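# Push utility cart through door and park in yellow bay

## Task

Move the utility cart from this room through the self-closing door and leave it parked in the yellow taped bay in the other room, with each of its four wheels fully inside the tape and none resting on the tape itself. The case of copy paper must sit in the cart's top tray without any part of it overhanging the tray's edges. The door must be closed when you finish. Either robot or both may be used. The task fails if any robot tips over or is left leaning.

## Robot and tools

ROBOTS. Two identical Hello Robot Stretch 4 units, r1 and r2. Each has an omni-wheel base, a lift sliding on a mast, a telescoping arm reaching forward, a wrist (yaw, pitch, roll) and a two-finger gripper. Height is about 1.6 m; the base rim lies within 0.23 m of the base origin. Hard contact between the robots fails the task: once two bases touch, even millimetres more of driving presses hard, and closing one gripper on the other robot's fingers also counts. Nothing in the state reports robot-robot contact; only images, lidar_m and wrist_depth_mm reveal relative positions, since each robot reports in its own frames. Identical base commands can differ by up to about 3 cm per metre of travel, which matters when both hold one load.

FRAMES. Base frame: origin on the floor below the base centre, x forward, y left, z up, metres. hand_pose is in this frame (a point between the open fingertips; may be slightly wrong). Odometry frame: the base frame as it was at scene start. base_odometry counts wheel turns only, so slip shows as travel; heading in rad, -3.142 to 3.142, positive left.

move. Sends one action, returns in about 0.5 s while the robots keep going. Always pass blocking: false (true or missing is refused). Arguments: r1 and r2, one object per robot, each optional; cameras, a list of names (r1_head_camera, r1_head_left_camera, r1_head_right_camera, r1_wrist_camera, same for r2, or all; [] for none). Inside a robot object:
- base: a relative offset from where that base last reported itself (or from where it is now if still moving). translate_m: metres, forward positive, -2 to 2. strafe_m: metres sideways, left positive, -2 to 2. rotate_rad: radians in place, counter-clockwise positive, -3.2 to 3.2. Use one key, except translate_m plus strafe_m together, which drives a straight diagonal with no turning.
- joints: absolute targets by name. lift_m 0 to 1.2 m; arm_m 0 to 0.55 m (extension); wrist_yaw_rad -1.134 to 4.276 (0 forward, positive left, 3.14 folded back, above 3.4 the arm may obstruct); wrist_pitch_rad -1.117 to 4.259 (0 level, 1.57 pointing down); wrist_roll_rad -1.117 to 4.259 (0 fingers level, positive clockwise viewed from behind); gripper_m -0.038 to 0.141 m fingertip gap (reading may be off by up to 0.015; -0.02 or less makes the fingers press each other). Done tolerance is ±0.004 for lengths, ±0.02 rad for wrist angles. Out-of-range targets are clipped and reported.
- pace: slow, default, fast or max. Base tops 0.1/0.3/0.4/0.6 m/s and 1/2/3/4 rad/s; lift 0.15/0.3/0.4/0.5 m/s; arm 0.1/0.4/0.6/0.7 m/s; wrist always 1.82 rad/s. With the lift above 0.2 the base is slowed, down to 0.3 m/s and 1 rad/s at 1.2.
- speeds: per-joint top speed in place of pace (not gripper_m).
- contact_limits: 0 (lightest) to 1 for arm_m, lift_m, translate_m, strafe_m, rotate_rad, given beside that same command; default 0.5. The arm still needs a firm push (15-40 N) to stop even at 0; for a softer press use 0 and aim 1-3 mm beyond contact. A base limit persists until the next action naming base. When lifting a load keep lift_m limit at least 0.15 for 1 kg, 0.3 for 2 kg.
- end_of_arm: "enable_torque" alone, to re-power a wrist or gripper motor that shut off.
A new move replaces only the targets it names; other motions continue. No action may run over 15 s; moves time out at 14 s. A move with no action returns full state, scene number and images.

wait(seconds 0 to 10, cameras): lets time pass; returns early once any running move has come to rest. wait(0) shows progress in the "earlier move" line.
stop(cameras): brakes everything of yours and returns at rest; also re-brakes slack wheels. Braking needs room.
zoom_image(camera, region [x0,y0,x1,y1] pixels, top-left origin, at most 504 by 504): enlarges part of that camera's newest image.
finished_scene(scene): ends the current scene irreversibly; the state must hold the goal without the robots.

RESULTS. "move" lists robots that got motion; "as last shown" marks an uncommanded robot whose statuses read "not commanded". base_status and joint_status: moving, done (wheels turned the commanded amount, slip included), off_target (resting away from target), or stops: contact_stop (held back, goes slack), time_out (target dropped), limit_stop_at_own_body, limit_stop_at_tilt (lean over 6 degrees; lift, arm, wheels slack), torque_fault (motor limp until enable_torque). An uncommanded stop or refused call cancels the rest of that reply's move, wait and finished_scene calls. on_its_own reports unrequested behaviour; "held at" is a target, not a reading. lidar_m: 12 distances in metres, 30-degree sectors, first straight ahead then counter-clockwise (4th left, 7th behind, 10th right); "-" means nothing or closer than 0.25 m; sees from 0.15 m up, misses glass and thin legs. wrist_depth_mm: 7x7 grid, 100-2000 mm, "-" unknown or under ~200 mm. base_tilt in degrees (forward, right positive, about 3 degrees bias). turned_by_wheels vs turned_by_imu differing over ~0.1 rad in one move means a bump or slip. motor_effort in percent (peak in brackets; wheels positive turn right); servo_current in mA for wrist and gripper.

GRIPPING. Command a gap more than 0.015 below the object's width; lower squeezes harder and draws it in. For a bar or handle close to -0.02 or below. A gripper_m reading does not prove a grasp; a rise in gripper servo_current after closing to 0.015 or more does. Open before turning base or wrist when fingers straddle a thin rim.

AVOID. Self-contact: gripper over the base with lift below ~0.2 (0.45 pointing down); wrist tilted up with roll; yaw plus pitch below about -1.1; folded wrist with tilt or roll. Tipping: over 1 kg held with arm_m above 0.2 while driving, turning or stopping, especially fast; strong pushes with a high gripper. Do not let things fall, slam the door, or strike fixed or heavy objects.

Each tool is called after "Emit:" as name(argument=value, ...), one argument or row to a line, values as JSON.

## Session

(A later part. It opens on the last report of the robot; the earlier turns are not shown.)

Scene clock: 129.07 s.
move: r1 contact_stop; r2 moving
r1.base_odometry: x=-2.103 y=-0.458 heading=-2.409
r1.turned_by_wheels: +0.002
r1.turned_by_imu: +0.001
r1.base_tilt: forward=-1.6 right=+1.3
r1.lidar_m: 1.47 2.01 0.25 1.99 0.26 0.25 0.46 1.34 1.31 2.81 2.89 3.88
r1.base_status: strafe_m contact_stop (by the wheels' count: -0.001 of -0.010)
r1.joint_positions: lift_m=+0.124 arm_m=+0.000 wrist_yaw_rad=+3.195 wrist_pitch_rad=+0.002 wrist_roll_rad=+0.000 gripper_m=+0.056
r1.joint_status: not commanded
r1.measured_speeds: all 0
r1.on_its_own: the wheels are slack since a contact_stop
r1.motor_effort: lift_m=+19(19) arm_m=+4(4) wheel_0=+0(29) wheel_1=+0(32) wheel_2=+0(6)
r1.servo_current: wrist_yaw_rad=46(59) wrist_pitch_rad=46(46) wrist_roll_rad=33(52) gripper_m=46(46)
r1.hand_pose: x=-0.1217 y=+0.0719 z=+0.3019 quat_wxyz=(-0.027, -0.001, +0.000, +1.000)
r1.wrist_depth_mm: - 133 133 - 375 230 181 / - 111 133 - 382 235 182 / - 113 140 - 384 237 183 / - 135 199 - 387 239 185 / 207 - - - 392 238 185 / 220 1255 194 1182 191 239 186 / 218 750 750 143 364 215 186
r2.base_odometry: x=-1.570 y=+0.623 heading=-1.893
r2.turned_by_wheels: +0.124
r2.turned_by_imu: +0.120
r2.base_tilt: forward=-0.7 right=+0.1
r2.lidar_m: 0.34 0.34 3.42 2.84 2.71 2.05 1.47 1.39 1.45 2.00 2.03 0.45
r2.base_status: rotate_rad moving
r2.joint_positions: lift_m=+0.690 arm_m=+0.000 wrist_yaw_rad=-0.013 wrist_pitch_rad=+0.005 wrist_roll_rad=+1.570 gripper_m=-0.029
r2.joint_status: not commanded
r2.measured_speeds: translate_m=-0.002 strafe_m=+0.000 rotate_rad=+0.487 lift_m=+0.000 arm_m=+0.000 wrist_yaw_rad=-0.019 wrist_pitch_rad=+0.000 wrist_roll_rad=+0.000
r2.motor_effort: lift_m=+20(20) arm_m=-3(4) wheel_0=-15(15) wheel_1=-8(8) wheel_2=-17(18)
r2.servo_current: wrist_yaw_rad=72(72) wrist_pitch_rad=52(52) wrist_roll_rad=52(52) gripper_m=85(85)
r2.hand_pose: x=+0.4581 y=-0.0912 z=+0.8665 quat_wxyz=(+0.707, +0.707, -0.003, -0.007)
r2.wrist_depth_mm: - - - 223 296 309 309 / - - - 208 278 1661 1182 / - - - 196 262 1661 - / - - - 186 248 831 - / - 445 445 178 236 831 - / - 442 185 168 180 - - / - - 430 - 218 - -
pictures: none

Emit:
move(
  blocking=false,
  r1={"base":{"strafe_m":-0.012},"contact_limits":{"strafe_m":0.8}},
)

Emit:
wait(
  seconds=1.5,
)

Emit:
move(
  blocking=false,
  r2={"base":{"strafe_m":-0.5}},
)

Emit:
wait(
  seconds=4,
)

Emit:
move(
  blocking=false,
  r2={"base":{"rotate_rad":0.5},"pace":"slow"},
)

Emit:
wait(
  seconds=3,
)

Emit:
move(
  blocking=false,
  r2={"base":{"strafe_m":-0.5,"translate_m":0.2}},
)

Emit:
wait(
  seconds=4,
)

Emit:
move(
  blocking=false,
  r2={"base":{"rotate_rad":0.5},"pace":"slow"},
)

Emit:
wait(
  seconds=3,
  cameras=["r1_head_camera","r1_head_right_camera","r2_head_camera"],
)

Scene clock: 139.23 s.
earlier move: r2 done
move: r1 moving
r1.base_odometry: x=-2.111 y=-0.449 heading=-2.409
r1.turned_by_wheels: +0.000
r1.turned_by_imu: +0.000
r1.base_tilt: forward=-1.6 right=+1.2
r1.lidar_m: 1.45 2.01 0.25 2.00 0.26 0.25 0.49 1.31 1.30 2.78 2.88 3.87
r1.base_status: strafe_m moving
r1.joint_positions: lift_m=+0.124 arm_m=+0.000 wrist_yaw_rad=+3.195 wrist_pitch_rad=+0.002 wrist_roll_rad=+0.000 gripper_m=+0.056
r1.joint_status: not commanded
r1.measured_speeds: all 0
r1.motor_effort: lift_m=+19(19) arm_m=+4(4) wheel_0=-4(7) wheel_1=+3(7) wheel_2=+0(1)
r1.servo_current: wrist_yaw_rad=46(65) wrist_pitch_rad=46(46) wrist_roll_rad=46(59) gripper_m=39(46)
r1.contact_limits: strafe_m 0.8
r1.hand_pose: x=-0.1217 y=+0.0719 z=+0.3019 quat_wxyz=(-0.027, -0.001, +0.000, +1.000)
r1.wrist_depth_mm: - 133 132 - 382 235 182 / - 110 133 - 389 236 183 / - 115 136 - 394 239 185 / - 134 186 - 399 240 185 / 206 - - - 397 242 186 / 220 1205 193 1205 191 229 187 / 219 741 759 154 370 216 187
r2.base_odometry: x=-1.570 y=+0.623 heading=-1.518
r2.turned_by_wheels: +0.375
r2.turned_by_imu: +0.364
r2.base_tilt: forward=-0.7 right=+0.1
r2.lidar_m: 0.43 3.34 3.01 2.71 2.45 1.56 1.39 1.42 1.74 3.09 2.05 0.38
r2.base_status: done
r2.joint_positions: lift_m=+0.690 arm_m=+0.000 wrist_yaw_rad=-0.006 wrist_pitch_rad=+0.005 wrist_roll_rad=+1.570 gripper_m=-0.029
r2.joint_status: not commanded
r2.measured_speeds: all 0
r2.motor_effort: lift_m=+20(20) arm_m=+4(4) wheel_0=-6(6) wheel_1=-4(4) wheel_2=-5(5)
r2.servo_current: wrist_yaw_rad=52(52) wrist_pitch_rad=39(52) wrist_roll_rad=52(59) gripper_m=78(91)
r2.hand_pose: x=+0.4588 y=-0.0890 z=+0.8665 quat_wxyz=(+0.707, +0.707, +0.000, -0.004)
r2.wrist_depth_mm: - 407 407 121 176 - - / - 377 379 127 186 - - / - 427 415 137 197 - - / - 484 462 146 211 - - / - - 521 154 226 1863 - / - - 184 166 179 1499 492 / - - - - - 1576 1182
pictures: none

Scene clock: 139.43 s.
earlier move: r1 done
r1.base_odometry: x=-2.111 y=-0.449 heading=-2.409
r1.turned_by_wheels: +0.000
r1.turned_by_imu: +0.000
r1.base_tilt: forward=-1.6 right=+1.3
r1.lidar_m: 1.45 2.00 0.26 1.98 0.25 0.25 0.47 1.30 1.30 2.79 2.90 3.87
r1.base_status: done
r1.joint_positions: lift_m=+0.124 arm_m=+0.000 wrist_yaw_rad=+3.195 wrist_pitch_rad=+0.002 wrist_roll_rad=+0.000 gripper_m=+0.056
r1.joint_status: not commanded
r1.measured_speeds: all 0
r1.motor_effort: lift_m=+19(19) arm_m=+4(4) wheel_0=-2(7) wheel_1=+2(7) wheel_2=+0(1)
r1.servo_current: wrist_yaw_rad=52(65) wrist_pitch_rad=39(52) wrist_roll_rad=46(59) gripper_m=39(46)
r1.contact_limits: strafe_m 0.8
r1.hand_pose: x=-0.1217 y=+0.0719 z=+0.3019 quat_wxyz=(-0.027, -0.001, +0.000, +1.000)
r1.wrist_depth_mm: - 133 132 - 384 235 181 / - 111 133 - 389 236 183 / - 115 136 - 397 238 185 / - 134 187 - 402 240 186 / 206 - - - 402 240 186 / 220 1205 194 1182 191 229 186 / 218 750 741 154 373 216 187
r2.base_odometry: x=-1.570 y=+0.623 heading=-1.518
r2.turned_by_wheels: +0.000
r2.turned_by_imu: +0.000
r2.base_tilt: forward=-0.7 right=+0.1
r2.lidar_m: 0.43 3.36 3.01 2.71 2.47 1.59 1.41 1.44 1.76 3.08 2.02 0.38
r2.base_status: done
r2.joint_positions: lift_m=+0.690 arm_m=+0.000 wrist_yaw_rad=-0.006 wrist_pitch_rad=+0.005 wrist_roll_rad=+1.570 gripper_m=-0.029
r2.joint_status: not commanded
r2.measured_speeds: all 0
r2.motor_effort: lift_m=+20(20) arm_m=+4(4) wheel_0=-6(6) wheel_1=-5(5) wheel_2=-5(5)
r2.servo_current: wrist_yaw_rad=59(59) wrist_pitch_rad=46(52) wrist_roll_rad=52(59) gripper_m=85(91)
r2.hand_pose: x=+0.4588 y=-0.0890 z=+0.8665 quat_wxyz=(+0.707, +0.707, +0.000, -0.004)
r2.wrist_depth_mm: - 415 404 121 175 - - / - 377 379 127 186 - - / - 424 415 137 197 - - / - 484 462 146 211 - - / - - 521 155 225 1863 - / - - 184 167 179 1464 492 / - - - - - 1576 1182
wait: 0.20 of 1.5 s (r1 has come to rest)
pictures: none

Scene clock: 139.93 s.
move: r2 moving
r1: as last shown
r1.motor_effort: lift_m=+19(19) arm_m=+4(4) wheel_0=-2(3) wheel_1=+2(2) wheel_2=+0(0)
r1.contact_limits: strafe_m 0.8
r2.base_odometry: x=-1.605 y=+0.621 heading=-1.517
r2.turned_by_wheels: +0.001
r2.turned_by_imu: +0.002
r2.base_tilt: forward=-0.7 right=+0.0
r2.lidar_m: 0.41 0.51 3.04 2.75 2.46 1.57 1.40 1.43 1.75 3.06 1.98 0.38
r2.base_status: strafe_m moving
r2.joint_positions: lift_m=+0.690 arm_m=+0.000 wrist_yaw_rad=+0.008 wrist_pitch_rad=+0.005 wrist_roll_rad=+1.570 gripper_m=-0.029
r2.joint_status: not commanded
r2.measured_speeds: translate_m=+0.000 strafe_m=-0.142 rotate_rad=-0.002 lift_m=+0.000 arm_m=+0.000 wrist_yaw_rad=+0.051 wrist_pitch_rad=+0.000 wrist_roll_rad=+0.000
r2.motor_effort: lift_m=+20(20) arm_m=+4(4) wheel_0=+22(22) wheel_1=-8(11) wheel_2=-1(3)
r2.servo_current: wrist_yaw_rad=52(59) wrist_pitch_rad=46(52) wrist_roll_rad=46(59) gripper_m=85(91)
r2.hand_pose: x=+0.4600 y=-0.0850 z=+0.8665 quat_wxyz=(+0.707, +0.707, +0.005, +0.001)
r2.wrist_depth_mm: - 389 384 110 166 - - / - 370 370 119 177 - - / - 418 413 126 189 - - / - 488 462 137 204 - - / - - 525 149 220 1708 - / - - - 162 180 1537 488 / - - 164 - 258 1576 1182
pictures: none

Scene clock: 142.43 s.
earlier move: r2 done
r1.base_odometry: x=-2.111 y=-0.449 heading=-2.409
r1.turned_by_wheels: +0.000
r1.turned_by_imu: +0.000
r1.base_tilt: forward=-1.5 right=+1.2
r1.lidar_m: 1.30 1.52 0.25 2.02 0.25 0.25 0.47 1.32 1.30 2.78 2.88 1.47
r1.base_status: not commanded
r1.joint_positions: lift_m=+0.124 arm_m=+0.000 wrist_yaw_rad=+3.195 wrist_pitch_rad=+0.002 wrist_roll_rad=+0.000 gripper_m=+0.056
r1.joint_status: not commanded
r1.measured_speeds: all 0
r1.motor_effort: lift_m=+19(19) arm_m=+4(4) wheel_0=-2(3) wheel_1=+2(2) wheel_2=+0(0)
r1.servo_current: wrist_yaw_rad=46(65) wrist_pitch_rad=39(52) wrist_roll_rad=46(72) gripper_m=46(46)
r1.contact_limits: strafe_m 0.8
r1.hand_pose: x=-0.1217 y=+0.0719 z=+0.3019 quat_wxyz=(-0.027, -0.001, +0.000, +1.000)
r1.wrist_depth_mm: - 133 133 - 382 234 182 / - 111 133 - 389 236 183 / - 115 136 - 397 238 184 / - 134 187 - 397 240 185 / 206 - - - 402 242 186 / 220 1205 193 1160 191 229 186 / 218 759 759 154 373 216 186
r2.base_odometry: x=-2.069 y=+0.596 heading=-1.518
r2.turned_by_wheels: -0.001
r2.turned_by_imu: +0.003
r2.base_tilt: forward=-0.7 right=+0.1
r2.lidar_m: 0.35 0.33 3.52 3.19 2.32 1.48 1.31 1.36 1.67 2.60 1.58 0.47
r2.base_status: done
r2.joint_positions: lift_m=+0.690 arm_m=+0.000 wrist_yaw_rad=+0.007 wrist_pitch_rad=+0.005 wrist_roll_rad=+1.570 gripper_m=-0.029
r2.joint_status: not commanded
r2.measured_speeds: all 0
r2.motor_effort: lift_m=+20(20) arm_m=+4(4) wheel_0=+3(24) wheel_1=-2(11) wheel_2=+2(3)
r2.servo_current: wrist_yaw_rad=59(78) wrist_pitch_rad=46(52) wrist_roll_rad=39(59) gripper_m=78(91)
r2.hand_pose: x=+0.4599 y=-0.0853 z=+0.8665 quat_wxyz=(+0.707, +0.707, +0.005, +0.001)
r2.wrist_depth_mm: - - - 226 296 1336 1025 / - - - 212 282 1499 1078 / - - - 201 265 1661 500 / - - - 190 252 809 - / - 439 442 182 239 831 - / - 436 185 172 179 - - / - - 430 - 220 - -
wait: 2.50 of 4 s (r2 has come to rest)
pictures: none

Scene clock: 142.93 s.
move: r2 moving
r1: as last shown
r1.contact_limits: strafe_m 0.8
r2.base_odometry: x=-2.069 y=+0.597 heading=-1.394
r2.turned_by_wheels: +0.124
r2.turned_by_imu: +0.120
r2.base_tilt: forward=-0.7 right=+0.1
r2.lidar_m: 0.36 0.36 3.39 3.21 2.01 1.39 1.33 1.37 1.84 1.65 1.59 0.45
r2.base_status: rotate_rad moving
r2.joint_positions: lift_m=+0.690 arm_m=+0.000 wrist_yaw_rad=-0.013 wrist_pitch_rad=+0.005 wrist_roll_rad=+1.570 gripper_m=-0.029
r2.joint_status: not commanded
r2.measured_speeds: translate_m=-0.002 strafe_m=+0.000 rotate_rad=+0.486 lift_m=+0.000 arm_m=+0.000 wrist_yaw_rad=-0.021 wrist_pitch_rad=+0.000 wrist_roll_rad=+0.000
r2.motor_effort: lift_m=+20(20) arm_m=+4(4) wheel_0=-13(14) wheel_1=-8(9) wheel_2=-18(18)
r2.servo_current: wrist_yaw_rad=72(72) wrist_pitch_rad=46(46) wrist_roll_rad=52(59) gripper_m=78(91)
r2.hand_pose: x=+0.4581 y=-0.0911 z=+0.8665 quat_wxyz=(+0.707, +0.707, -0.003, -0.006)
r2.wrist_depth_mm: - - - 202 271 281 286 / - - - 196 260 1708 1182 / - - - 187 251 1708 - / - - 442 182 242 831 - / - 439 442 176 234 820 - / - 439 185 169 180 - - / - - 436 - 221 - -
pictures: none

Scene clock: 144.13 s.
earlier move: r2 done
r1.base_odometry: x=-2.111 y=-0.449 heading=-2.409
r1.turned_by_wheels: +0.000
r1.turned_by_imu: +0.000
r1.base_tilt: forward=-1.6 right=+1.3
r1.lidar_m: 1.44 1.57 0.25 2.00 0.25 0.25 0.49 1.30 1.29 2.78 2.89 1.48
r1.base_status: not commanded
r1.joint_positions: lift_m=+0.124 arm_m=+0.000 wrist_yaw_rad=+3.195 wrist_pitch_rad=+0.002 wrist_roll_rad=+0.000 gripper_m=+0.056
r1.joint_status: not commanded
r1.measured_speeds: all 0
r1.motor_effort: lift_m=+19(19) arm_m=+4(4) wheel_0=-3(3) wheel_1=+2(2) wheel_2=+0(1)
r1.servo_current: wrist_yaw_rad=33(65) wrist_pitch_rad=46(52) wrist_roll_rad=46(72) gripper_m=39(52)
r1.contact_limits: strafe_m 0.8
r1.hand_pose: x=-0.1217 y=+0.0719 z=+0.3019 quat_wxyz=(-0.027, -0.001, +0.000, +1.000)
r1.wrist_depth_mm: - 133 133 - 384 236 181 / - 111 133 - 389 236 183 / - 115 136 - 394 239 185 / - 134 187 - 399 241 185 / 208 - - - 399 241 187 / 220 1205 194 1205 191 229 186 / 218 750 759 153 373 216 186
r2.base_odometry: x=-2.069 y=+0.596 heading=-1.019
r2.turned_by_wheels: +0.375
r2.turned_by_imu: +0.364
r2.base_tilt: forward=-0.7 right=+0.1
r2.lidar_m: 0.44 3.58 3.20 2.38 1.47 1.34 1.34 1.63 2.59 1.59 3.18 0.36
r2.base_status: done
r2.joint_positions: lift_m=+0.690 arm_m=+0.000 wrist_yaw_rad=-0.003 wrist_pitch_rad=+0.005 wrist_roll_rad=+1.570 gripper_m=-0.029
r2.joint_status: not commanded
r2.measured_speeds: all 0
r2.motor_effort: lift_m=+20(20) arm_m=+4(4) wheel_0=-5(14) wheel_1=-4(9) wheel_2=-6(19)
r2.servo_current: wrist_yaw_rad=46(78) wrist_pitch_rad=46(52) wrist_roll_rad=39(59) gripper_m=91(91)
r2.hand_pose: x=+0.4590 y=-0.0883 z=+0.8665 quat_wxyz=(+0.707, +0.707, +0.001, -0.003)
r2.wrist_depth_mm: - 384 382 111 166 - - / - 373 375 121 176 - - / - 424 415 128 191 - - / - 492 473 140 206 - - / - - 539 152 224 1808 - / - - 184 163 179 1464 492 / - - - - 267 1576 1182
wait: 1.20 of 3 s (r2 has come to rest)
pictures: none

Scene clock: 144.63 s.
move: r2 moving
r1: as last shown
r1.contact_limits: strafe_m 0.8
r2.base_odometry: x=-2.088 y=+0.571 heading=-1.018
r2.turned_by_wheels: +0.000
r2.turned_by_imu: +0.001
r2.base_tilt: forward=-0.7 right=+0.0
r2.lidar_m: 0.44 0.51 3.23 2.41 1.51 1.34 1.38 1.65 2.58 1.56 3.16 0.37
r2.base_status: translate_m moving; strafe_m moving
r2.joint_positions: lift_m=+0.690 arm_m=+0.000 wrist_yaw_rad=+0.004 wrist_pitch_rad=+0.005 wrist_roll_rad=+1.570 gripper_m=-0.029
r2.joint_status: not commanded
r2.measured_speeds: translate_m=+0.048 strafe_m=-0.113 rotate_rad=+0.003 lift_m=+0.000 arm_m=+0.000 wrist_yaw_rad=+0.031 wrist_pitch_rad=+0.000 wrist_roll_rad=+0.000
r2.motor_effort: lift_m=+20(20) arm_m=+4(4) wheel_0=+15(17) wheel_1=-5(9) wheel_2=-9(11)
r2.servo_current: wrist_yaw_rad=59(59) wrist_pitch_rad=52(52) wrist_roll_rad=46(59) gripper_m=91(91)
r2.hand_pose: x=+0.4597 y=-0.0861 z=+0.8665 quat_wxyz=(+0.707, +0.707, +0.003, +0.000)
r2.wrist_depth_mm: - 375 373 104 160 - - / - 368 370 114 172 - - / - 421 413 119 186 - - / - 492 469 132 201 - - / - - 535 146 220 1863 - / - - - 159 180 1464 492 / - - - - - 1576 1182
pictures: none

Scene clock: 147.40 s.
earlier move: r2 done
r1.base_odometry: x=-2.111 y=-0.449 heading=-2.409
r1.turned_by_wheels: +0.000
r1.turned_by_imu: +0.000
r1.base_tilt: forward=-1.6 right=+1.2
r1.lidar_m: 1.11 1.11 0.25 2.02 0.25 0.25 0.49 1.34 1.29 2.78 2.89 1.24
r1.base_status: not commanded
r1.joint_positions: lift_m=+0.124 arm_m=+0.000 wrist_yaw_rad=+3.195 wrist_pitch_rad=+0.002 wrist_roll_rad=+0.000 gripper_m=+0.056
r1.joint_status: not commanded
r1.measured_speeds: all 0
r1.motor_effort: lift_m=+19(19) arm_m=+4(4) wheel_0=-2(3) wheel_1=+2(2) wheel_2=+0(1)
r1.servo_current: wrist_yaw_rad=59(65) wrist_pitch_rad=46(52) wrist_roll_rad=65(65) gripper_m=46(52)
r1.contact_limits: strafe_m 0.8
r1.hand_pose: x=-0.1217 y=+0.0719 z=+0.3019 quat_wxyz=(-0.027, -0.001, +0.000, +1.000)
r1.wrist_depth_mm: - 133 133 - 382 234 181 / - 111 133 - 389 238 184 / - 115 136 - 394 239 185 / - 134 187 - 399 240 186 / 205 - - - 402 242 186 / 220 1229 194 1205 190 229 186 / 219 750 750 153 370 216 186
r2.base_odometry: x=-2.390 y=+0.164 heading=-1.019
r2.turned_by_wheels: -0.001
r2.turned_by_imu: +0.002
r2.base_tilt: forward=-0.7 right=+0.1
r2.lidar_m: 0.37 0.38 3.61 3.02 1.88 1.68 1.71 2.10 1.20 1.09 2.65 0.42
r2.base_status: done
r2.joint_positions: lift_m=+0.690 arm_m=+0.000 wrist_yaw_rad=+0.006 wrist_pitch_rad=+0.005 wrist_roll_rad=+1.570 gripper_m=-0.029
r2.joint_status: not commanded
r2.measured_speeds: all 0
r2.motor_effort: lift_m=+20(20) arm_m=+4(4) wheel_0=+2(23) wheel_1=-3(9) wheel_2=-3(11)
r2.servo_current: wrist_yaw_rad=46(65) wrist_pitch_rad=46(52) wrist_roll_rad=33(65) gripper_m=78(91)
r2.hand_pose: x=+0.4598 y=-0.0858 z=+0.8665 quat_wxyz=(+0.707, +0.707, +0.004, +0.000)
r2.wrist_depth_mm: - - - 185 248 1366 1025 / - - - 182 244 1618 1118 / - - - 180 241 798 - / - 439 439 178 236 831 - / - 445 449 175 233 831 - / - 455 186 172 180 - - / - - 459 - 229 - -
wait: 2.77 of 4 s (r2 has come to rest)
pictures: none

Scene clock: 147.90 s.
move: r2 moving
r1: as last shown
r1.contact_limits: strafe_m 0.8
r2.base_odometry: x=-2.390 y=+0.164 heading=-0.895
r2.turned_by_wheels: +0.125
r2.turned_by_imu: +0.121
r2.base_tilt: forward=-0.7 right=+0.1
r2.lidar_m: 0.38 0.41 3.61 2.60 1.79 1.68 1.73 2.25 1.11 1.09 2.94 0.42
r2.base_status: rotate_rad moving
r2.joint_positions: lift_m=+0.690 arm_m=+0.000 wrist_yaw_rad=-0.011 wrist_pitch_rad=+0.005 wrist_roll_rad=+1.570 gripper_m=-0.029
r2.joint_status: not commanded
r2.measured_speeds: translate_m=-0.002 strafe_m=-0.001 rotate_rad=+0.487 lift_m=+0.000 arm_m=+0.000 wrist_yaw_rad=-0.015 wrist_pitch_rad=+0.000 wrist_roll_rad=+0.000
r2.motor_effort: lift_m=+20(20) arm_m=+3(4) wheel_0=-7(11) wheel_1=-7(9) wheel_2=-18(18)
r2.servo_current: wrist_yaw_rad=52(72) wrist_pitch_rad=46(52) wrist_roll_rad=46(52) gripper_m=85(91)
r2.hand_pose: x=+0.4583 y=-0.0905 z=+0.8665 quat_wxyz=(+0.707, +0.707, -0.002, -0.006)
r2.wrist_depth_mm: - - - 172 232 1618 1160 / - - - 172 233 1618 - / - - 539 171 232 809 - / - 442 436 170 231 831 - / - 452 452 170 231 831 - / - - 185 170 181 - - / - - 480 - 230 1576 -
pictures: none

Scene clock: 149.10 s.
earlier move: r2 done
r1.base_odometry: x=-2.111 y=-0.449 heading=-2.409
r1.turned_by_wheels: +0.000
r1.turned_by_imu: +0.000
r1.base_tilt: forward=-1.6 right=+1.3
r1.lidar_m: 1.09 1.08 0.25 2.01 0.25 0.25 0.49 1.33 1.28 2.78 2.89 1.37
r1.base_status: not commanded
r1.joint_positions: lift_m=+0.124 arm_m=+0.000 wrist_yaw_rad=+3.195 wrist_pitch_rad=+0.002 wrist_roll_rad=+0.000 gripper_m=+0.056
r1.joint_status: not commanded
r1.measured_speeds: all 0
r1.motor_effort: lift_m=+19(19) arm_m=+4(4) wheel_0=-3(3) wheel_1=+2(2) wheel_2=+0(0)
r1.servo_current: wrist_yaw_rad=39(65) wrist_pitch_rad=39(52) wrist_roll_rad=46(65) gripper_m=39(46)
r1.contact_limits: strafe_m 0.8
r1.hand_pose: x=-0.1217 y=+0.0719 z=+0.3019 quat_wxyz=(-0.027, -0.001, +0.000, +1.000)
r1.wrist_depth_mm: - 133 133 - 384 233 181 / - 111 133 - 387 236 183 / - 115 136 - 394 238 184 / - 134 187 - 397 240 186 / 206 - - - 399 241 186 / 220 1205 193 1205 191 228 187 / 219 750 750 153 370 218 186
r2.base_odometry: x=-2.390 y=+0.164 heading=-0.521
r2.turned_by_wheels: +0.374
r2.turned_by_imu: +0.363
r2.base_tilt: forward=-0.7 right=+0.1
r2.lidar_m: 0.45 3.60 3.17 1.92 1.67 1.68 2.02 1.18 1.10 2.61 0.35 0.36
r2.base_status: done
r2.joint_positions: lift_m=+0.690 arm_m=+0.000 wrist_yaw_rad=-0.003 wrist_pitch_rad=+0.005 wrist_roll_rad=+1.570 gripper_m=-0.029
r2.joint_status: not commanded
r2.measured_speeds: all 0
r2.motor_effort: lift_m=+20(20) arm_m=+4(4) wheel_0=-8(17) wheel_1=-5(10) wheel_2=-7(19)
r2.servo_current: wrist_yaw_rad=46(78) wrist_pitch_rad=39(52) wrist_roll_rad=39(59) gripper_m=85(91)
r2.hand_pose: x=+0.4590 y=-0.0884 z=+0.8665 quat_wxyz=(+0.707, +0.707, +0.001, -0.003)
r2.wrist_depth_mm: - 340 338 - 146 - - / - 379 382 - 160 - - / - 449 436 108 181 - - / - - 512 121 197 1576 - / - - - 140 222 1537 492 / - - 183 157 179 1499 1182 / - - - - 342 332 349
wait: 1.20 of 3 s (r2 has come to rest)
Images, in order (width x height): r1_head_camera 420x560, r1_head_right_camera 420x672, r2_head_camera 420x560.

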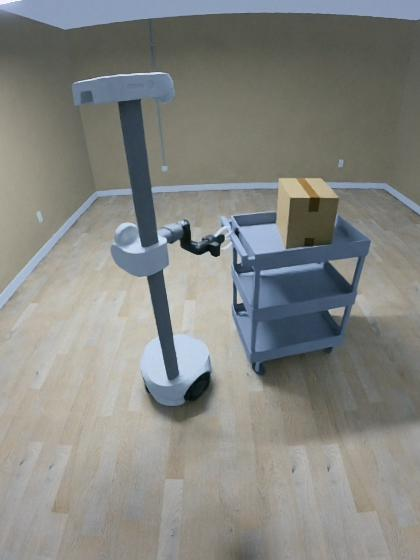

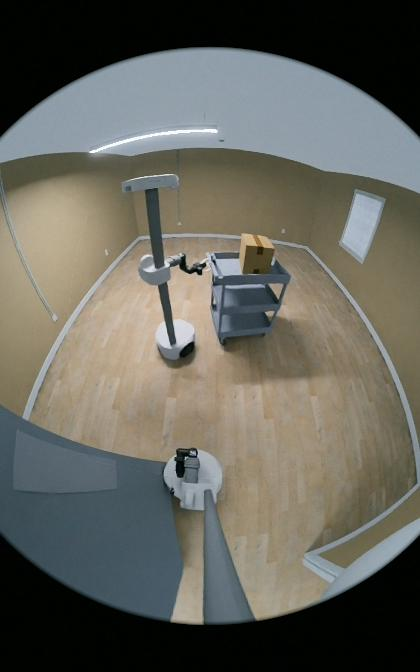

